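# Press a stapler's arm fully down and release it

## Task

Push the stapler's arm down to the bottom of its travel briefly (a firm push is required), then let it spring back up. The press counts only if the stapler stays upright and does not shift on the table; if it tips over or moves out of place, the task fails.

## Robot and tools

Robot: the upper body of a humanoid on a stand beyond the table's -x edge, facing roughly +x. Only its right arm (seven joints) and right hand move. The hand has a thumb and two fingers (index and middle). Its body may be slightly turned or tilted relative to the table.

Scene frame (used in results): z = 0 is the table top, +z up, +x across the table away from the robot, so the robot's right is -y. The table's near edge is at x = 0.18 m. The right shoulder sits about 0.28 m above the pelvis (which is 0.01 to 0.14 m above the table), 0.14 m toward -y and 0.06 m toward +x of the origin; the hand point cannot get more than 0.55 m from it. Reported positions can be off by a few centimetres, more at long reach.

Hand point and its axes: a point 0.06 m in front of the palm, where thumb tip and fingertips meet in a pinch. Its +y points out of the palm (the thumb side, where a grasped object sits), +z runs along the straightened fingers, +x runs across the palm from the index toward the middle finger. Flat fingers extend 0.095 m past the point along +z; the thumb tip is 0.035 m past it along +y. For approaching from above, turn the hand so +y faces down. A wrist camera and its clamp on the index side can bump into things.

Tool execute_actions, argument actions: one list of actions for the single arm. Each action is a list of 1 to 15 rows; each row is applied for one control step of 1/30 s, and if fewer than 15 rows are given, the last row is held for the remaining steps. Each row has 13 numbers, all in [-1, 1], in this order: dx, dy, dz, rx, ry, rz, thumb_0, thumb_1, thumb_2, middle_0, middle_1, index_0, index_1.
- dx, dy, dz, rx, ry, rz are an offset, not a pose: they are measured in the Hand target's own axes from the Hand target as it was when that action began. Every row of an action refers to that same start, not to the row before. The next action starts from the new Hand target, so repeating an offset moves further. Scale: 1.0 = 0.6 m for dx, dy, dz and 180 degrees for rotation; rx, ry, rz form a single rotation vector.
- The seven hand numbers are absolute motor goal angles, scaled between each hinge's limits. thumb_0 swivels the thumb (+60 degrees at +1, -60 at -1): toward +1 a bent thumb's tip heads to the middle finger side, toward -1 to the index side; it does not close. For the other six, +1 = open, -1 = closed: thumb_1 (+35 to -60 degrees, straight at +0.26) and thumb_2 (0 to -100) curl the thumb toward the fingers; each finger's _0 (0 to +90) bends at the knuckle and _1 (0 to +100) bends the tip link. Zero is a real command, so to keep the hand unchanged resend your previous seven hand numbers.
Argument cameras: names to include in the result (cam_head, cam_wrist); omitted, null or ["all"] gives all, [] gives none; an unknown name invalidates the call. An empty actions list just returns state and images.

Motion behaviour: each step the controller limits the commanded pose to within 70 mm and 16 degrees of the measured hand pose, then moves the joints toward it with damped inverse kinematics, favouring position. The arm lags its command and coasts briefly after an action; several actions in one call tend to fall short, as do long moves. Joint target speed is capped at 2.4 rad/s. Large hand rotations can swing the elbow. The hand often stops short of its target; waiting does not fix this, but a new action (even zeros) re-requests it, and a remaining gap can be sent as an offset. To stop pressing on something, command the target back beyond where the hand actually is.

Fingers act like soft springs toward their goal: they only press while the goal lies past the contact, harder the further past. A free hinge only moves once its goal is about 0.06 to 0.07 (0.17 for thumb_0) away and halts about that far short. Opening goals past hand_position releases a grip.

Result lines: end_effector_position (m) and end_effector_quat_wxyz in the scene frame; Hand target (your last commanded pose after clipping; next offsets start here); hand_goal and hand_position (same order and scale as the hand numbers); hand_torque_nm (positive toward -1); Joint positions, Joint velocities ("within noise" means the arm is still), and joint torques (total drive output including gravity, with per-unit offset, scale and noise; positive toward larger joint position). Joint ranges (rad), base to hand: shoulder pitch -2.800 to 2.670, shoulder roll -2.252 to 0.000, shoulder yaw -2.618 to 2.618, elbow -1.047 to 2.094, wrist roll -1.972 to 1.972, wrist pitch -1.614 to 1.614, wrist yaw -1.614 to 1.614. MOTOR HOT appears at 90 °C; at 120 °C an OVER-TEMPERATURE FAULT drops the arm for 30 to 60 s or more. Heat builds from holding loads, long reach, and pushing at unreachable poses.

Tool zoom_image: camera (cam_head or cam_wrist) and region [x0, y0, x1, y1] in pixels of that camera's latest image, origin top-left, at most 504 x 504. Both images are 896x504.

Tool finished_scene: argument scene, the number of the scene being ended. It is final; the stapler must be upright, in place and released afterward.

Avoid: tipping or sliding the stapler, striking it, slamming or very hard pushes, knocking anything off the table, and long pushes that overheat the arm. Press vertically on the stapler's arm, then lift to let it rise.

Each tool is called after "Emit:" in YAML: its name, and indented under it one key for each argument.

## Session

Emit:
execute_actions:
  actions: []

Scene clock: 0.00 s.
end_effector_position=(+0.2219, -0.4106, +0.2450) hand_goal=(+0.000, +0.263, +1.000, +1.000, +1.000, +1.000, +1.000) hand_position=(+0.000, +0.263, +1.000, +1.000, +1.000, +1.000, +1.000) hand_torque_nm=(+0.00, +0.00, +0.00, +0.00, +0.00, +0.00, +0.00) end_effector_quat_wxyz=(-0.116, -0.242, -0.362, +0.893)
Joint positions: [-0.527 -0.152 -0.493 -0.202 -1.344 1.209 -0.812]
Joint velocities: within noise
Joint torques (N m): no reading
Hand target: +0.2219, -0.4106, +0.2450; -0.116, -0.242, -0.362, +0.893

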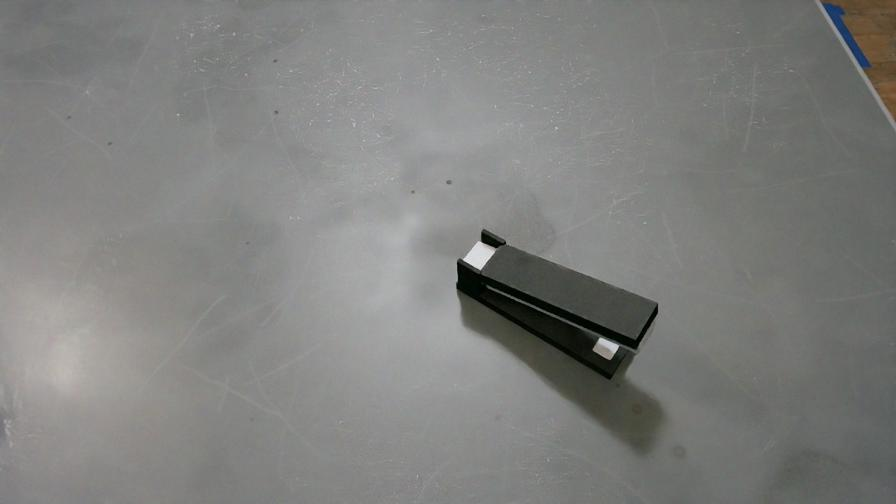

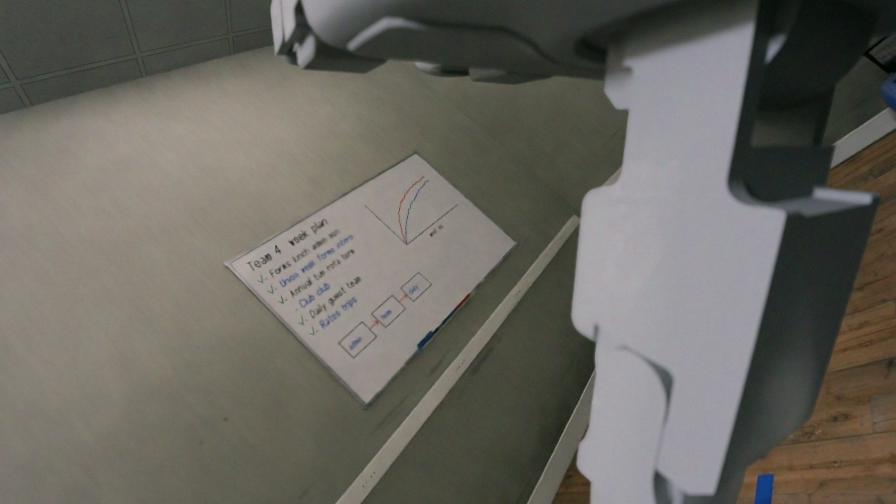

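Emit:
execute_actions:
  actions:
    - [[0,0,0,-0.022,-0.014,0.035,0,0.263,1,0.9,1,0.9,1],[0,0,0,-0.0438,-0.0275,0.0689,0,0.263,1,0.7,1,0.7,1]]
    - [[0,0,0,-0.022,-0.014,0.035,0,0.263,1,0.5,1,0.5,1],[0,0,0,-0.0438,-0.0275,0.0689,0,0.263,1,0.3,1,0.3,1]]
    - [[0,0,0,-0.022,-0.014,0.035,0,0.263,1,0.1,1,0.1,1],[0,0,0,-0.0438,-0.0275,0.0689,0,0.263,1,-0.1,1,-0.1,1]]
    - [[0,0,0,-0.022,-0.014,0.035,0,0.263,1,-0.3,0.8,-0.3,0.8],[0,0,0,-0.0438,-0.0275,0.0689,0,0.263,1,-0.5,0.6,-0.5,0.6]]
    - [[0,0,0,-0.022,-0.014,0.035,0,0.263,1,-0.7,0.4,-0.7,0.4],[0,0,0,-0.0438,-0.0275,0.0689,0,0.263,1,-0.8,0.2,-0.8,0.2]]
  cameras: []

Emit:
execute_actions:
  actions:
    - [[0,0,0,-0.022,-0.014,0.035,0,0.263,1,-1,0,-1,0],[0,0,0,-0.0438,-0.0275,0.0689,0,0.263,1,-1,-0.2,-1,-0.2]]
    - [[0,0,0,-0.022,-0.014,0.035,0,0.263,1,-1,-0.4,-1,-0.4],[0,0,0,-0.0438,-0.0275,0.0689,0,0.263,1,-1,-0.6,-1,-0.6]]
    - [[0,0,0,-0.022,-0.014,0.035,0,0.263,1,-1,-0.8,-1,-0.8],[0,0,0,-0.0438,-0.0275,0.0689,0,0.263,1,-1,-1,-1,-1]]
    - [[0,0,0,-0.022,-0.014,0.035,0,0.263,1,-1,-1,-1,-1],[0,0,0,-0.0438,-0.0275,0.0689,0,0.263,1,-1,-1,-1,-1]]
    - [[0,0,0,-0.022,-0.014,0.035,0,0.263,1,-1,-1,-1,-1],[0,0,0,-0.0438,-0.0275,0.0689,0,0.263,1,-1,-1,-1,-1]]

Scene clock: 10.60 s.
end_effector_position=(+0.2203, -0.4099, +0.2426) hand_goal=(+0.000, +0.263, +1.000, -0.800, +0.200, -0.800, +0.200) hand_position=(+0.000, +0.263, +1.000, -0.745, +0.257, -0.745, +0.257) hand_torque_nm=(+0.00, +0.00, +0.00, +0.07, +0.08, +0.07, +0.08) end_effector_quat_wxyz=(+0.684, +0.158, +0.424, -0.572)
Joint positions: [0.156 -0.31 -0.913 -0.075 0.015 -0.452 -0.395]
Joint velocities: within noise
Joint torques (N m): [0.52 -6.27 -1.2 -2.58 0.45 -1.46 -0.23]
Hand target: +0.2219, -0.4106, +0.2450; +0.687, +0.155, +0.422, -0.571
Off the commanded pose: 0.003 m, 1 deg.
No camera images: "cameras" was empty.

Scene clock: 13.33 s.
end_effector_position=(+0.2208, -0.4100, +0.2416) hand_goal=(+0.000, +0.263, +1.000, -1.000, -1.000, -1.000, -1.000) hand_position=(+0.000, +0.263, +1.000, -0.946, -0.942, -0.945, -0.942) hand_torque_nm=(+0.00, +0.00, +0.00, +0.07, +0.08, +0.07, +0.08) end_effector_quat_wxyz=(+0.903, +0.148, +0.396, -0.074)
Joint positions: [-0.439 -0.879 -0.994 1.413 1.198 -0.6 1.417]
Joint velocities: within noise
Joint torques (N m): [-1.36 -8.19 -0.24 -4.21 0.14 -0.33 -0.01]
Hand target: +0.2219, -0.4106, +0.2450; +0.943, +0.045, +0.329, -0.022
Off the commanded pose: 0.004 m, 23 deg; orientation clipped.

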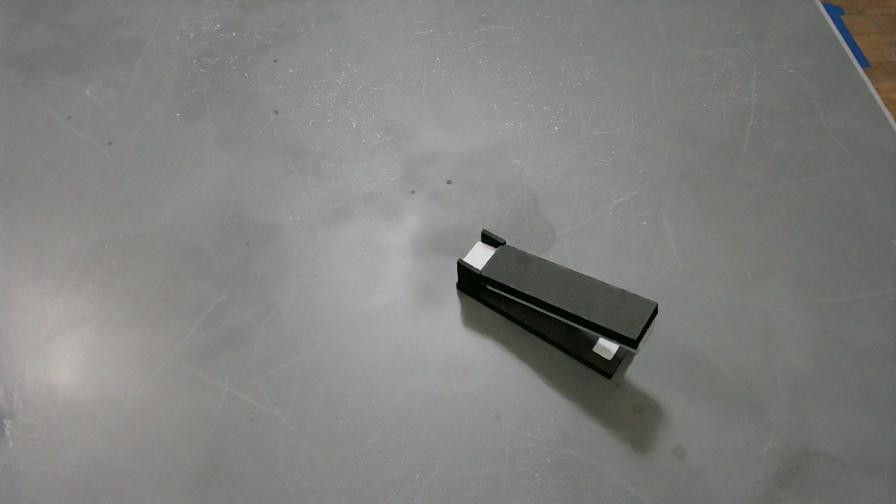

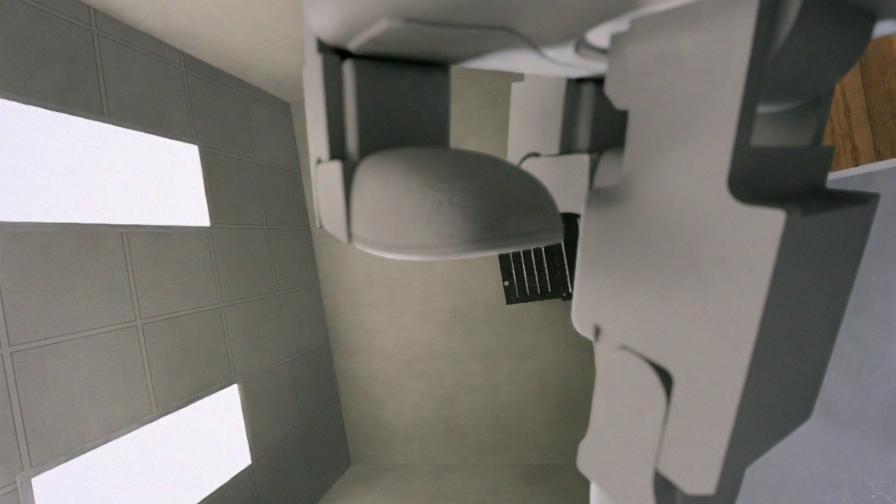

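Emit:
execute_actions:
  actions:
    - [[0.015,0.037,0.021,0,0,0,0,0.263,1,-1,-1,-1,-1],[0.031,0.074,0.042,0,0,0,0,0.263,1,-1,-1,-1,-1]]
    - [[0.015,0.037,0.021,0,0,0,0,0.263,1,-1,-1,-1,-1],[0.031,0.074,0.042,0,0,0,0,0.263,1,-1,-1,-1,-1]]
    - [[0.015,0.037,0.021,0,0,0,0,0.263,1,-1,-1,-1,-1],[0.031,0.074,0.042,0,0,0,0,0.263,1,-1,-1,-1,-1]]
    - [[0.015,0.037,0.021,0,0,0,0,0.263,1,-1,-1,-1,-1],[0.031,0.074,0.042,0,0,0,0,0.263,1,-1,-1,-1,-1]]
    - [[0.015,0.037,0.021,0,0,0,0,0.263,1,-1,-1,-1,-1],[0.031,0.074,0.042,0,0,0,0,0.263,1,-1,-1,-1,-1]]
  cameras: []

Scene clock: 18.13 s.
end_effector_position=(+0.2417, -0.3826, +0.2561) hand_goal=(+0.000, +0.263, +1.000, -1.000, -1.000, -1.000, -1.000) hand_position=(+0.000, +0.263, +1.000, -0.950, -0.943, -0.949, -0.943) hand_torque_nm=(+0.00, +0.00, +0.00, +0.06, +0.08, +0.06, +0.08) end_effector_quat_wxyz=(+0.931, +0.070, +0.354, -0.053)
Joint positions: [-0.539 -0.847 -0.963 1.327 1.191 -0.656 1.494]
Joint velocities: within noise
Joint torques (N m): [-1.75 -7.38 -0.16 -2.9 0.3 -0.4 -0.03]
Hand target: +0.2416, -0.3829, +0.2557; +0.931, +0.071, +0.354, -0.053 (last step not sent: back at the drive's target)
Off the commanded pose: 0.053 m, 1 deg.
led back after a hold: the arm was led back toward your command in small steps, so it may still be short of it.
pose unreachable: on one or more control steps of this call, first in action 0 (counted from 0), an arm could not follow its commanded pose, so it was not sent that pose on those steps. It may still have moved: this result reports where it is.
cause: moving toward the commanded pose would bring two parts of the arm too close to each other (its forearm and another part of the arm, with joints 6 (wrist pitch) and 7 (wrist yaw) between them).
No camera images: "cameras" was empty.

Emit:
execute_actions:
  actions:
    - [[0,0,0,0,0.04,0,0,0.263,1,-1,-1,-1,-1],[0,0,0,0,0.08,0,0,0.263,1,-1,-1,-1,-1]]
    - [[0,0,0,0,0.04,0,0,0.263,1,-1,-1,-1,-1],[0,0,0,0,0.08,0,0,0.263,1,-1,-1,-1,-1]]
    - [[0,0,0,0,0.04,0,0,0.263,1,-1,-1,-1,-1],[0,0,0,0,0.08,0,0,0.263,1,-1,-1,-1,-1]]
  cameras: []

Scene clock: 23.30 s.
end_effector_position=(+0.2411, -0.3826, +0.2504) hand_goal=(+0.000, +0.263, +1.000, -1.000, -1.000, -1.000, -1.000) hand_position=(+0.000, +0.263, +1.000, -0.950, -0.943, -0.949, -0.943) hand_torque_nm=(+0.00, +0.00, +0.00, +0.06, +0.08, +0.06, +0.08) end_effector_quat_wxyz=(+0.732, +0.090, +0.675, -0.021)
Joint positions: [0.207 -0.907 -0.804 0.406 1.076 0.003 0.714]
Joint velocities: within noise
Joint torques (N m): [0.46 -7.76 -2.57 -3.07 0.75 -0.97 -0.03]
Hand target: +0.2416, -0.3829, +0.2557; +0.735, +0.086, +0.672, -0.023
Off the commanded pose: 0.005 m, 1 deg.
No camera images: "cameras" was empty.

Emit:
execute_actions:
  actions:
    - [[0,0.037,0.04,0,0,0,0,0.263,1,-1,-1,-1,-1],[0.001,0.077,0.081,0,0,0,0,0.263,1,-1,-1,-1,-1]]
    - [[0,0.037,0.04,0,0,0,0,0.263,1,-1,-1,-1,-1],[0.001,0.077,0.081,0,0,0,0,0.263,1,-1,-1,-1,-1]]
    - [[0,0.037,0.04,0,0,0,0,0.263,1,-1,-1,-1,-1],[0.001,0.077,0.081,0,0,0,0,0.263,1,-1,-1,-1,-1]]
    - [[0,0.037,0.04,0,0,0,0,0.263,1,-1,-1,-1,-1],[0.001,0.077,0.081,0,0,0,0,0.263,1,-1,-1,-1,-1]]
  cameras: ["cam_head"]

Scene clock: 28.67 s.
end_effector_position=(+0.4578, -0.2364, +0.2835) hand_goal=(+0.000, +0.263, +1.000, -1.000, -1.000, -1.000, -1.000) hand_position=(+0.000, +0.263, +1.000, -0.950, -0.943, -0.949, -0.943) hand_torque_nm=(+0.00, +0.00, +0.00, +0.06, +0.08, +0.06, +0.08) end_effector_quat_wxyz=(+0.731, +0.087, +0.676, -0.030)
Joint positions: [-0.744 -0.831 -0.057 0.347 0.822 0.187 -0.074]
Joint velocities: within noise
Joint torques (N m): [-6.59 -4.37 -1.29 -2.24 0.06 -1.87 0.15]
Hand target: +0.4606, -0.2312, +0.2867; +0.735, +0.086, +0.672, -0.023
Off the commanded pose: 0.007 m, 1 deg.
Images, in order (width x height): cam_head 896x504.

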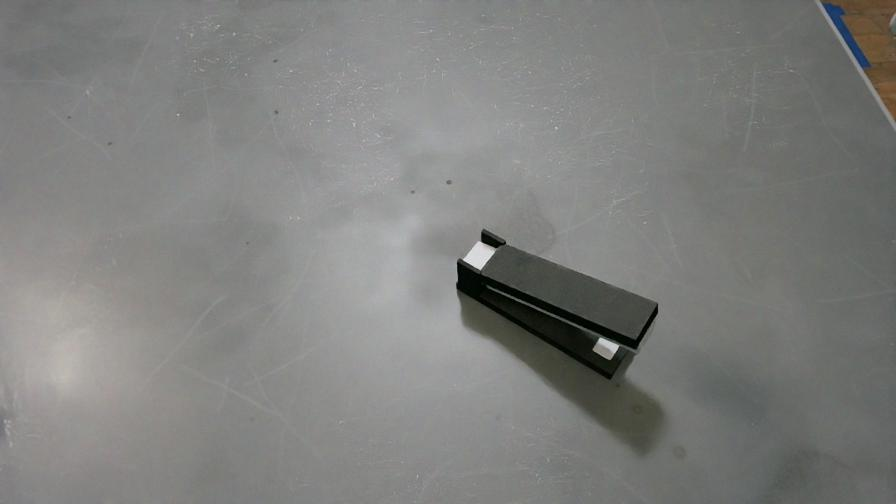

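Emit:
execute_actions:
  actions:
    - [[0,0,0,-0.0226,0.0288,-0.0185,0,0.263,1,-1,-1,-1,-1],[0,0,0,-0.0453,0.0576,-0.037,0,0.263,1,-1,-1,-1,-1]]
    - [[0,0,0,-0.0226,0.0288,-0.0185,0,0.263,1,-1,-1,-1,-1],[0,0,0,-0.0453,0.0576,-0.037,0,0.263,1,-1,-1,-1,-1]]
    - [[0,0,0,-0.0226,0.0288,-0.0185,0,0.263,1,-1,-1,-1,-1],[0,0,0,-0.0453,0.0576,-0.037,0,0.263,1,-1,-1,-1,-1]]
    - [[0,0,0,-0.0226,0.0288,-0.0185,0,0.263,1,-1,-1,-1,-1],[0,0,0,-0.0453,0.0576,-0.037,0,0.263,1,-1,-1,-1,-1]]
    - [[0,0,0,-0.0226,0.0288,-0.0185,0,0.263,1,-1,-1,-1,-1],[0,0,0,-0.0453,0.0576,-0.037,0,0.263,1,-1,-1,-1,-1]]
    - [[0,0,0,-0.0226,0.0288,-0.0185,0,0.263,1,-1,-1,-1,-1],[0,0,0,-0.0453,0.0576,-0.037,0,0.263,1,-1,-1,-1,-1]]
    - [[0,0,0,-0.0226,0.0288,-0.0185,0,0.263,1,-1,-1,-1,-1],[0,0,0,-0.0453,0.0576,-0.037,0,0.263,1,-1,-1,-1,-1]]

Scene clock: 35.73 s.
end_effector_position=(+0.4579, -0.2365, +0.2785) hand_goal=(+0.000, +0.263, +1.000, -1.000, -1.000, -1.000, -1.000) hand_position=(+0.000, +0.263, +1.000, -0.950, -0.943, -0.949, -0.943) hand_torque_nm=(+0.00, +0.00, +0.00, +0.06, +0.08, +0.06, +0.08) end_effector_quat_wxyz=(+0.373, -0.302, +0.850, -0.215)
Joint positions: [-1.84 -0.765 0.776 1.426 -0.046 0.439 0.811]
Joint velocities: within noise
Joint torques (N m): [-8.91 -1.57 -0.04 -1.76 -0.05 -0.86 -0.26]
Hand target: +0.4606, -0.2312, +0.2867; +0.288, -0.359, +0.879, -0.125
Off the commanded pose: 0.010 m, 28 deg; orientation clipped; orientation clipped at the end of an earlier action of this call.

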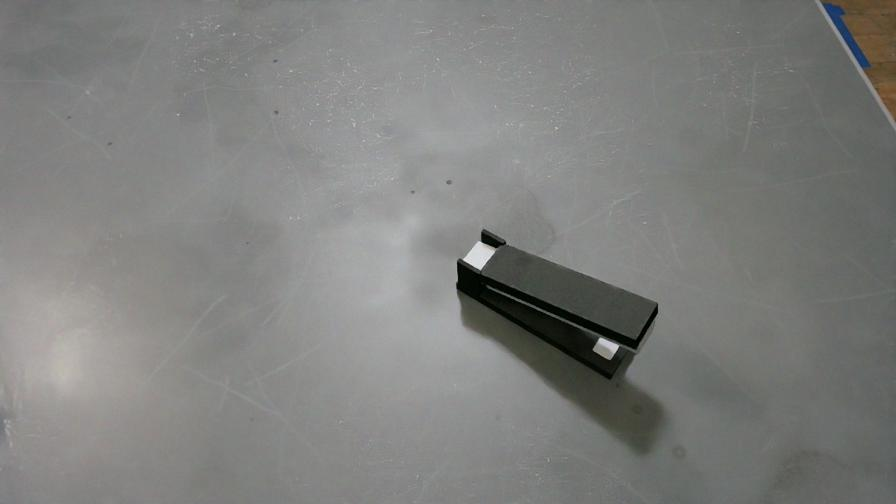

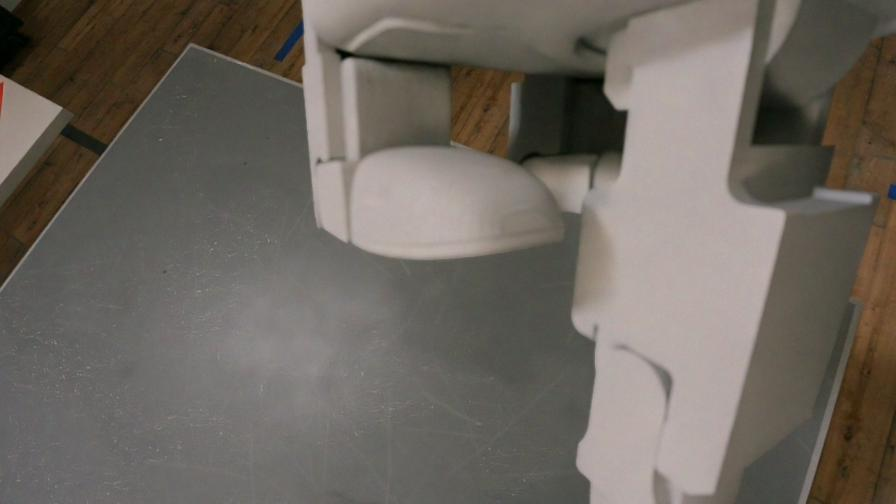

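Emit:
execute_actions:
  actions:
    - [[-0.004,0.045,0.003,0,0,0,0,0.263,1,-1,-1,-1,-1],[-0.009,0.091,0.007,0,0,0,0,0.263,1,-1,-1,-1,-1]]
    - [[-0.004,0.045,0.003,0,0,0,0,0.263,1,-1,-1,-1,-1],[-0.009,0.091,0.007,0,0,0,0,0.263,1,-1,-1,-1,-1]]
    - [[-0.004,0.045,0.003,0,0,0,0,0.263,1,-1,-1,-1,-1],[-0.009,0.091,0.007,0,0,0,0,0.263,1,-1,-1,-1,-1]]
    - [[-0.004,0.045,0.003,0,0,0,0,0.263,1,-1,-1,-1,-1],[-0.009,0.091,0.007,0,0,0,0,0.263,1,-1,-1,-1,-1]]

Scene clock: 42.07 s.
end_effector_position=(+0.3558, -0.0598, +0.2004) hand_goal=(+0.000, +0.263, +1.000, -1.000, -1.000, -1.000, -1.000) hand_position=(+0.000, +0.263, +1.000, -0.950, -0.943, -0.949, -0.943) hand_torque_nm=(+0.00, +0.00, +0.00, +0.06, +0.08, +0.06, +0.08) end_effector_quat_wxyz=(+0.087, -0.444, +0.891, -0.044)
Joint positions: [-1.652 -0.46 1.038 0.714 -0.138 1.301 1.34]
Joint velocities: within noise
Joint torques (N m): [-5.38 -2.87 -1.56 -1.35 -0.4 0 -0.1]
Hand target: +0.3566, -0.0618, +0.1927; +0.174, -0.409, +0.893, -0.069
Off the commanded pose: 0.008 m, 19 deg; orientation clipped; orientation clipped at the end of an earlier action of this call.

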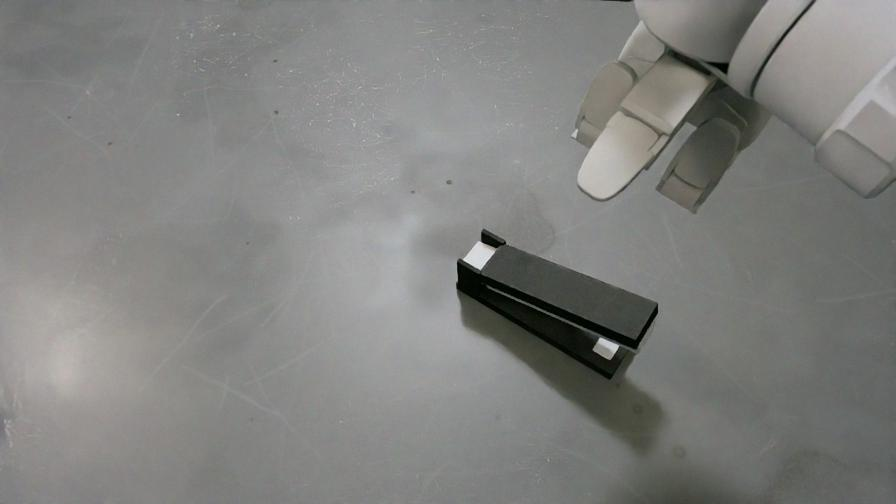

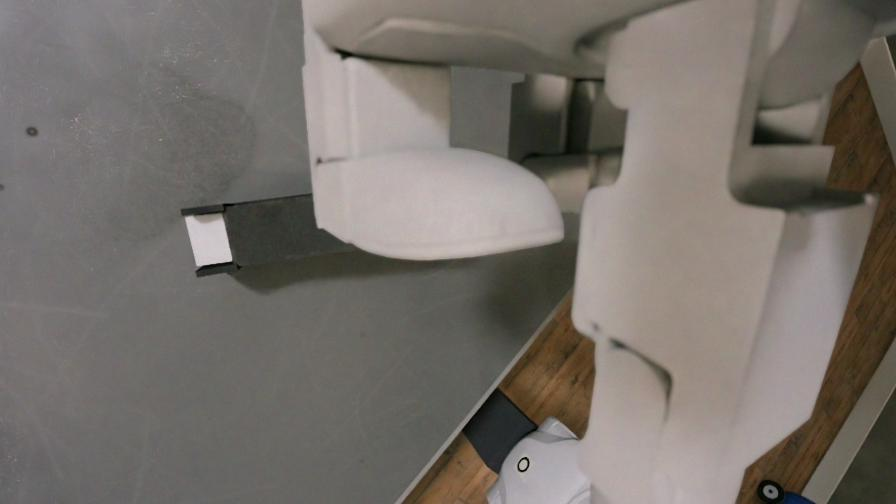

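Emit:
execute_actions:
  actions:
    - [[0,0,0,-0.025,-0.002,-0.011,0,0.263,1,-1,-1,-1,-1],[0,0,0,-0.049,-0.004,-0.022,0,0.263,1,-1,-1,-1,-1]]
    - [[0,0,0,-0.025,-0.002,-0.011,0,0.263,1,-1,-1,-1,-1],[0,0,0,-0.049,-0.004,-0.022,0,0.263,1,-1,-1,-1,-1]]
    - [[0,0.022,0.054,0,0,0,0,0.263,1,-1,-1,-1,-1],[0,0.045,0.108,0,0,0,0,0.263,1,-1,-1,-1,-1]]
    - [[0,0,0,0,0,0,0,0.263,1,-1,-1,-1,-1]]

Emit:
zoom_image:
  camera: "cam_head"
  region: [450, 150, 750, 400]

Scene clock: 47.43 s.
end_effector_position=(+0.3407, -0.0364, +0.1270) hand_goal=(+0.000, +0.263, +1.000, -1.000, -1.000, -1.000, -1.000) hand_position=(+0.000, +0.263, +1.000, -0.950, -0.943, -0.949, -0.943) hand_torque_nm=(+0.00, +0.00, +0.00, +0.06, +0.08, +0.06, +0.08) end_effector_quat_wxyz=(+0.111, -0.491, +0.862, +0.060)
Joint positions: [-1.395 -0.327 0.808 0.829 -0.06 1.007 1.098]
Joint velocities: within noise
Joint torques (N m): [-7.77 -1.76 -1.3 -0.93 0.08 -0.47 0.13]
Hand target: +0.3422, -0.0338, +0.1300; +0.115, -0.492, +0.861, +0.062
Off the commanded pose: 0.004 m, 1 deg.

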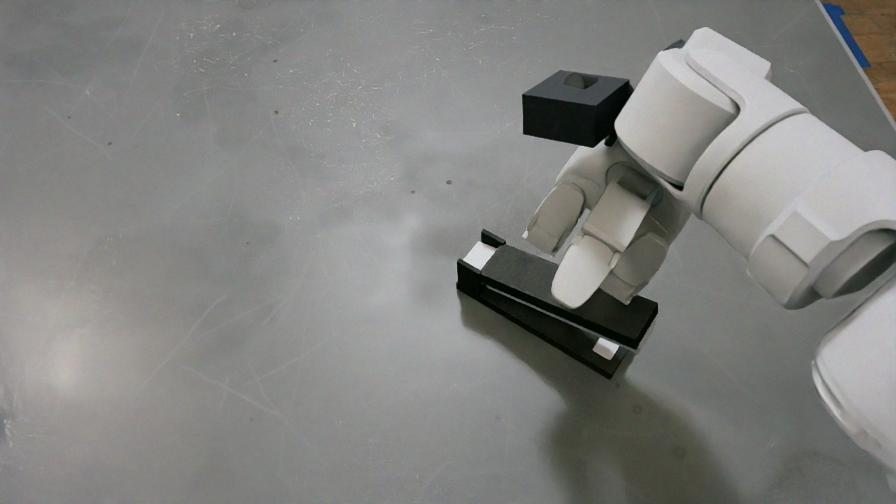

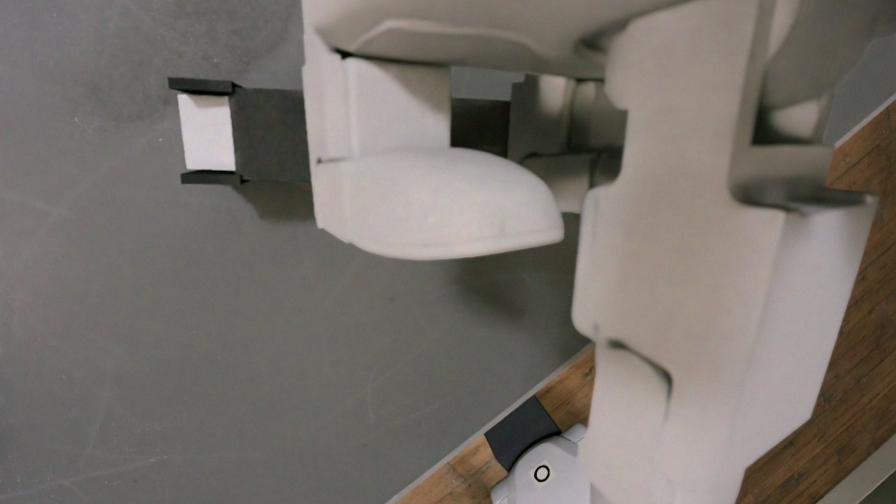

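Scaled by 1.680 from the camera's 896x504 image, which has a finer 1280x720 frame.

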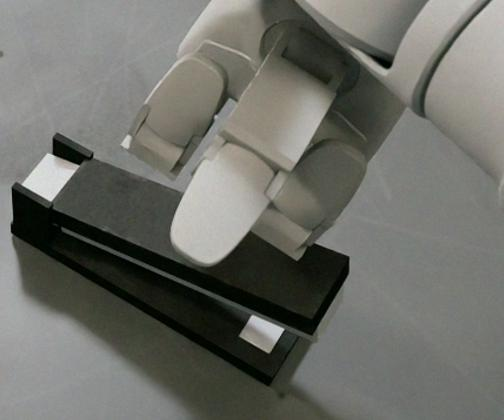

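Emit:
execute_actions:
  actions:
    - [[0.01,0.002,0.035,0,0,0,0,0.263,1,-1,-1,-1,-1],[0.021,0.007,0.08,0,0,0,0,0.263,1,-1,-1,-1,-1]]
    - [[0.007,0,0.02,0,0,0,0,0.263,1,-1,-1,-1,-1],[0.013,0,0.035,0,0,0,0,0.263,1,-1,-1,-1,-1],[0.02,0,0.05,0,0,0,0,0.263,1,-1,-1,-1,-1],[0.025,0,0.065,0,0,0,0,0.263,1,-1,-1,-1,-1]]

Emit:
zoom_image:
  camera: "cam_head"
  region: [450, 150, 750, 400]

Scene clock: 51.30 s.
end_effector_position=(+0.3492, -0.0321, +0.0650) hand_goal=(+0.000, +0.263, +1.000, -1.000, -1.000, -1.000, -1.000) hand_position=(+0.000, +0.263, +1.000, -0.999, -0.943, -0.949, -0.943) hand_torque_nm=(+0.00, +0.00, +0.00, +0.00, +0.08, +0.06, +0.08) end_effector_quat_wxyz=(+0.158, -0.489, +0.856, +0.050)
Joint positions: [-1.398 -0.12 0.693 1.411 -0.05 0.523 0.831]
Joint velocities: within noise
Joint torques (N m): [-2.39 -0.39 -0.09 0.27 0.07 -1.15 -2.14]
Hand target: +0.3370, -0.0355, +0.0388; +0.115, -0.492, +0.861, +0.062
Off the commanded pose: 0.029 m, 5 deg.

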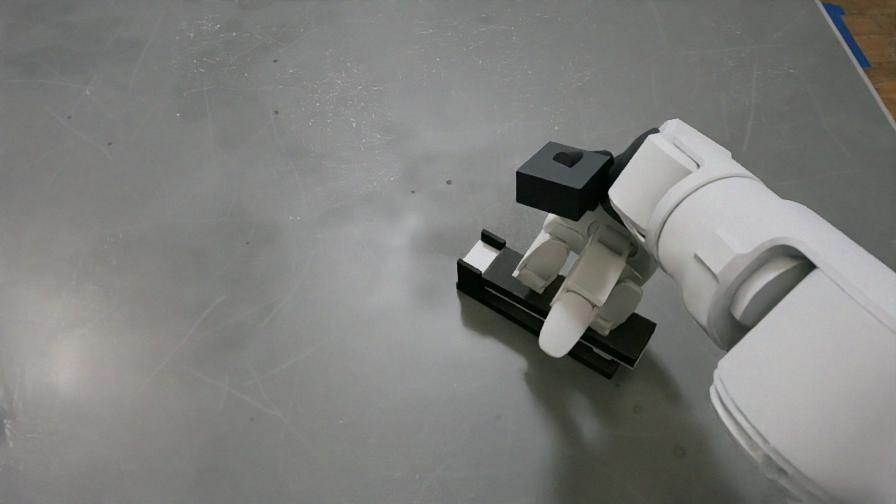

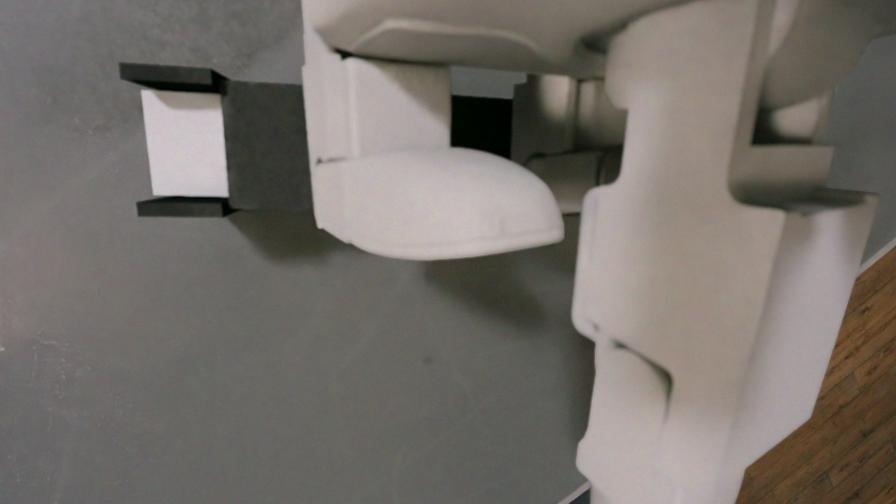

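Scaled by 1.680 from the camera's 896x504 image, which has a finer 1280x720 frame.

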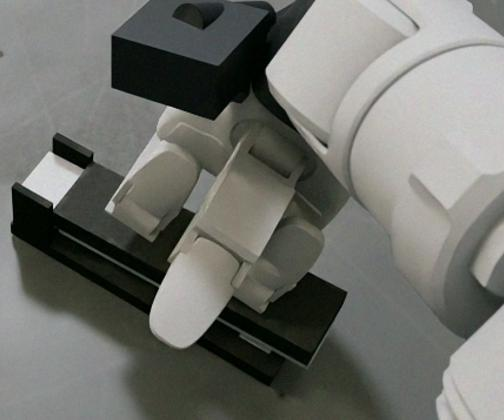

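Emit:
execute_actions:
  actions:
    - [[0.007,0,0.014,0,0,0,0,0.263,1,-1,-1,-1,-1],[0.014,0,0.028,0,0,0,0,0.263,1,-1,-1,-1,-1],[0.021,0,0.042,0,0,0,0,0.263,1,-1,-1,-1,-1],[0.028,0,0.057,0,0,0,0,0.263,1,-1,-1,-1,-1]]

Emit:
zoom_image:
  camera: "cam_head"
  region: [450, 150, 750, 400]

Scene clock: 53.23 s.
end_effector_position=(+0.3574, -0.0311, +0.0541) hand_goal=(+0.000, +0.263, +1.000, -1.000, -1.000, -1.000, -1.000) hand_position=(+0.000, +0.263, +1.000, -1.003, -0.943, -0.949, -0.943) hand_torque_nm=(+0.00, +0.00, +0.00, +0.00, +0.08, +0.06, +0.08) end_effector_quat_wxyz=(+0.203, -0.492, +0.846, +0.036)
Joint positions: [-1.369 -0.12 0.662 1.424 -0.047 0.425 0.736]
Joint velocities: within noise
Joint torques (N m): [1.8 0.22 0.24 1.99 -0.07 -1.24 -3.72]
Hand target: +0.3334, -0.0419, +0.0014; +0.115, -0.492, +0.861, +0.062
Off the commanded pose: 0.059 m, 11 deg.

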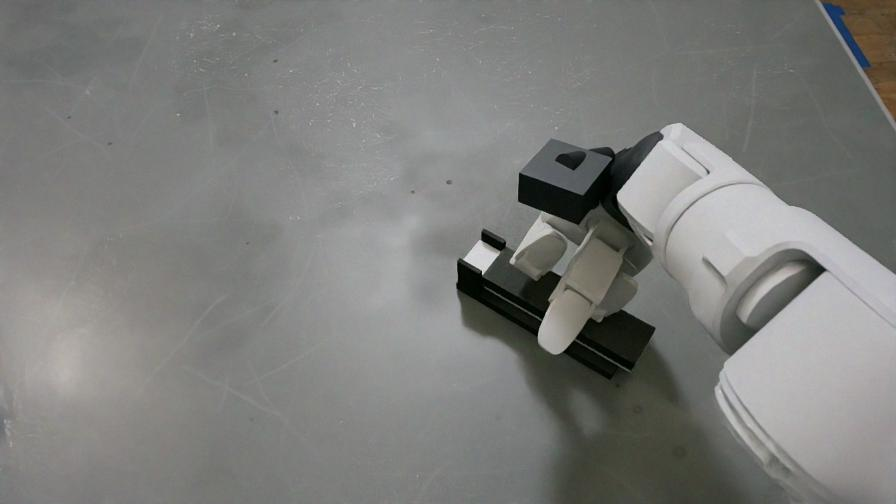

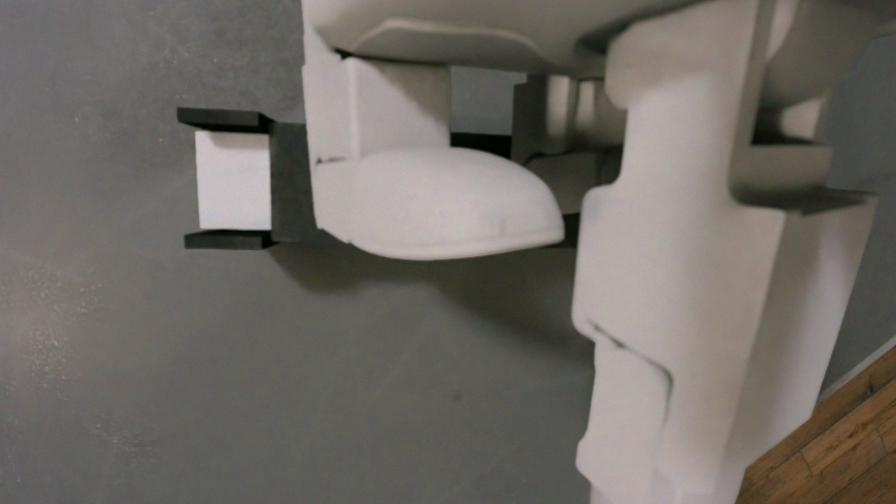

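Scaled by 1.680 from the camera's 896x504 image, which has a finer 1280x720 frame.

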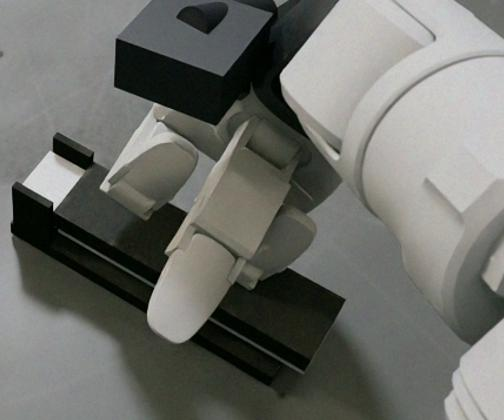

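Emit:
execute_actions:
  actions:
    - [[0.005,0.017,0.009,0,0,0,0,0.263,1,-1,-1,-1,-1],[0.01,0.035,0.018,0,0,0,0,0.263,1,-1,-1,-1,-1]]

Emit:
zoom_image:
  camera: "cam_head"
  region: [450, 150, 750, 400]

Scene clock: 56.03 s.
end_effector_position=(+0.3559, -0.0301, +0.0530) hand_goal=(+0.000, +0.263, +1.000, -1.000, -1.000, -1.000, -1.000) hand_position=(+0.000, +0.263, +1.000, -1.003, -0.943, -0.949, -0.943) hand_torque_nm=(+0.00, +0.00, +0.00, +0.00, +0.08, +0.06, +0.08) end_effector_quat_wxyz=(+0.199, -0.497, +0.844, +0.033)
Joint positions: [-1.37 -0.112 0.667 1.427 -0.055 0.428 0.736]
Joint velocities: within noise
Joint torques (N m): [3.18 2.22 0.33 2.33 -0.03 -0.64 -2.33]
Hand target: +0.3174, -0.0335, -0.0053; +0.115, -0.492, +0.861, +0.062
Off the commanded pose: 0.076 m, 10 deg; position clipped.

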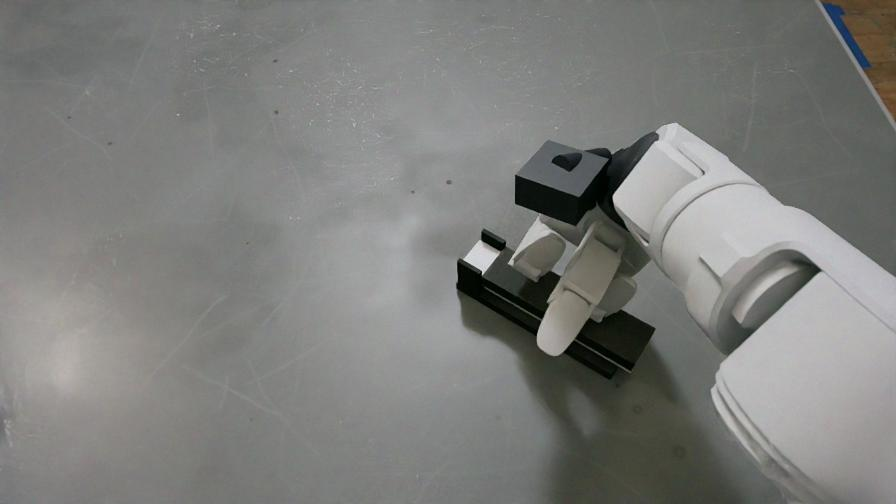

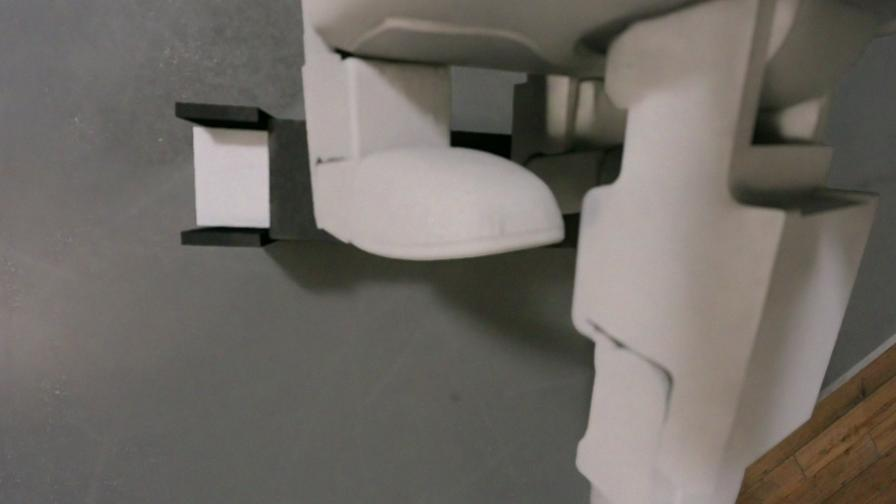

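Scaled by 1.680 from the camera's 896x504 image, which has a finer 1280x720 frame.

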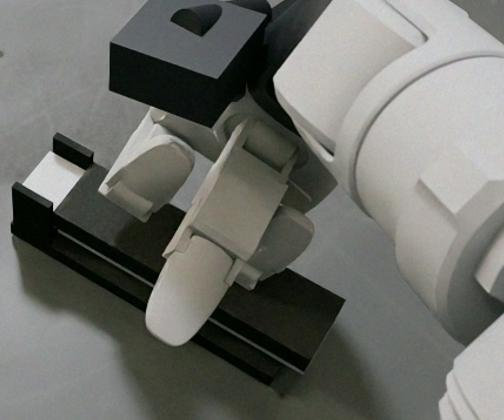

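Emit:
execute_actions:
  actions:
    - [[-0.01,-0.005,-0.03,0,0,0,0,0.263,1,-1,-1,-1,-1],[-0.02,-0.01,-0.06,0,0,0,0,0.263,1,-1,-1,-1,-1],[-0.03,-0.015,-0.09,0,0,0,0,0.263,1,-1,-1,-1,-1],[-0.036,-0.02,-0.12,0,0,0,0,0.263,1,-1,-1,-1,-1],[-0.042,-0.02,-0.15,0,0,0,0,0.263,1,-1,-1,-1,-1],[-0.05,-0.02,-0.18,0,0,0,0,0.263,1,-1,-1,-1,-1]]
    - [[-0.01,0,-0.05,0,0,0,0,0.263,1,-1,-1,-1,-1]]

Scene clock: 59.00 s.
end_effector_position=(+0.3225, -0.0440, +0.1317) hand_goal=(+0.000, +0.263, +1.000, -1.000, -1.000, -1.000, -1.000) hand_position=(+0.000, +0.263, +1.000, -1.003, -0.943, -0.949, -0.943) hand_torque_nm=(+0.00, +0.00, +0.00, +0.00, +0.08, +0.06, +0.08) end_effector_quat_wxyz=(+0.051, -0.498, +0.860, +0.099)
Joint positions: [-1.736 0.021 0.732 2.038 -0.117 0.313 1.183]
Joint velocities: within noise
Joint torques (N m): [-8.62 -1.6 0.37 -0.46 0.29 -0.38 0.13]
Hand target: +0.3265, -0.0401, +0.1374; +0.115, -0.492, +0.861, +0.062
Off the commanded pose: 0.008 m, 8 deg.
joint sent to its limit — joint 2 (shoulder roll), upper limit. The joint targets are off in orientation, not in position.

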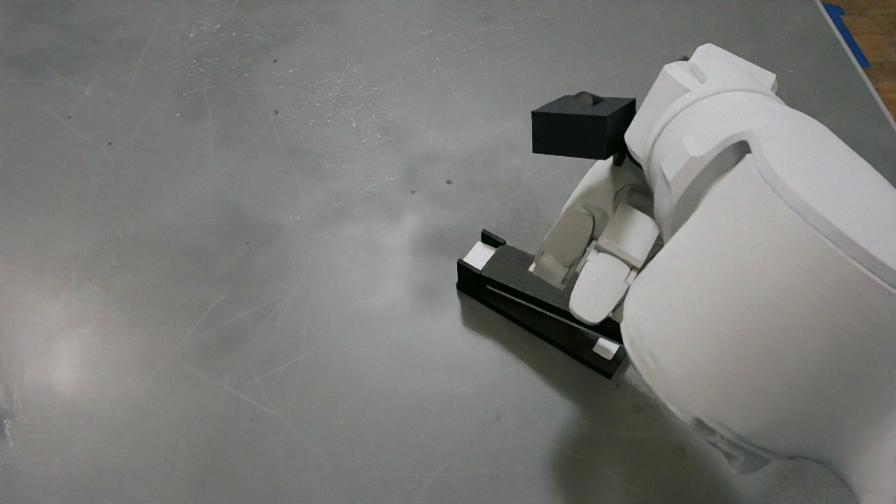

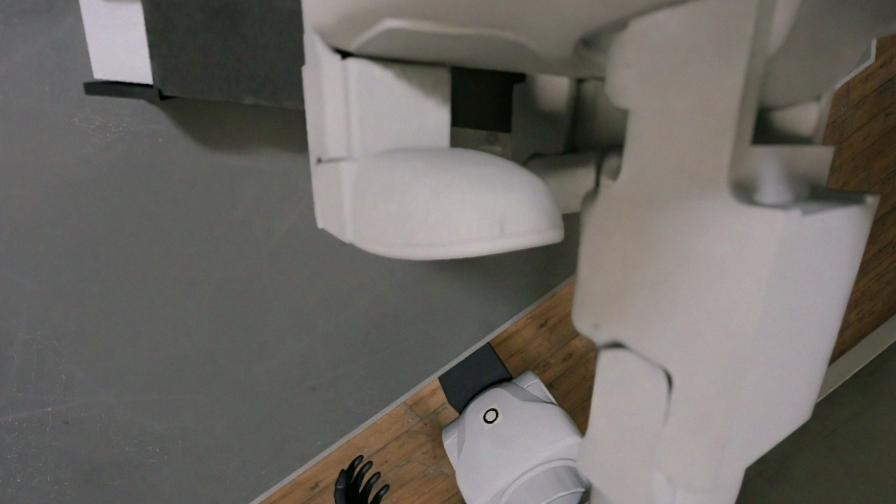

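Emit:
finished_scene:
  scene: 2

The scene is finished: the task was done.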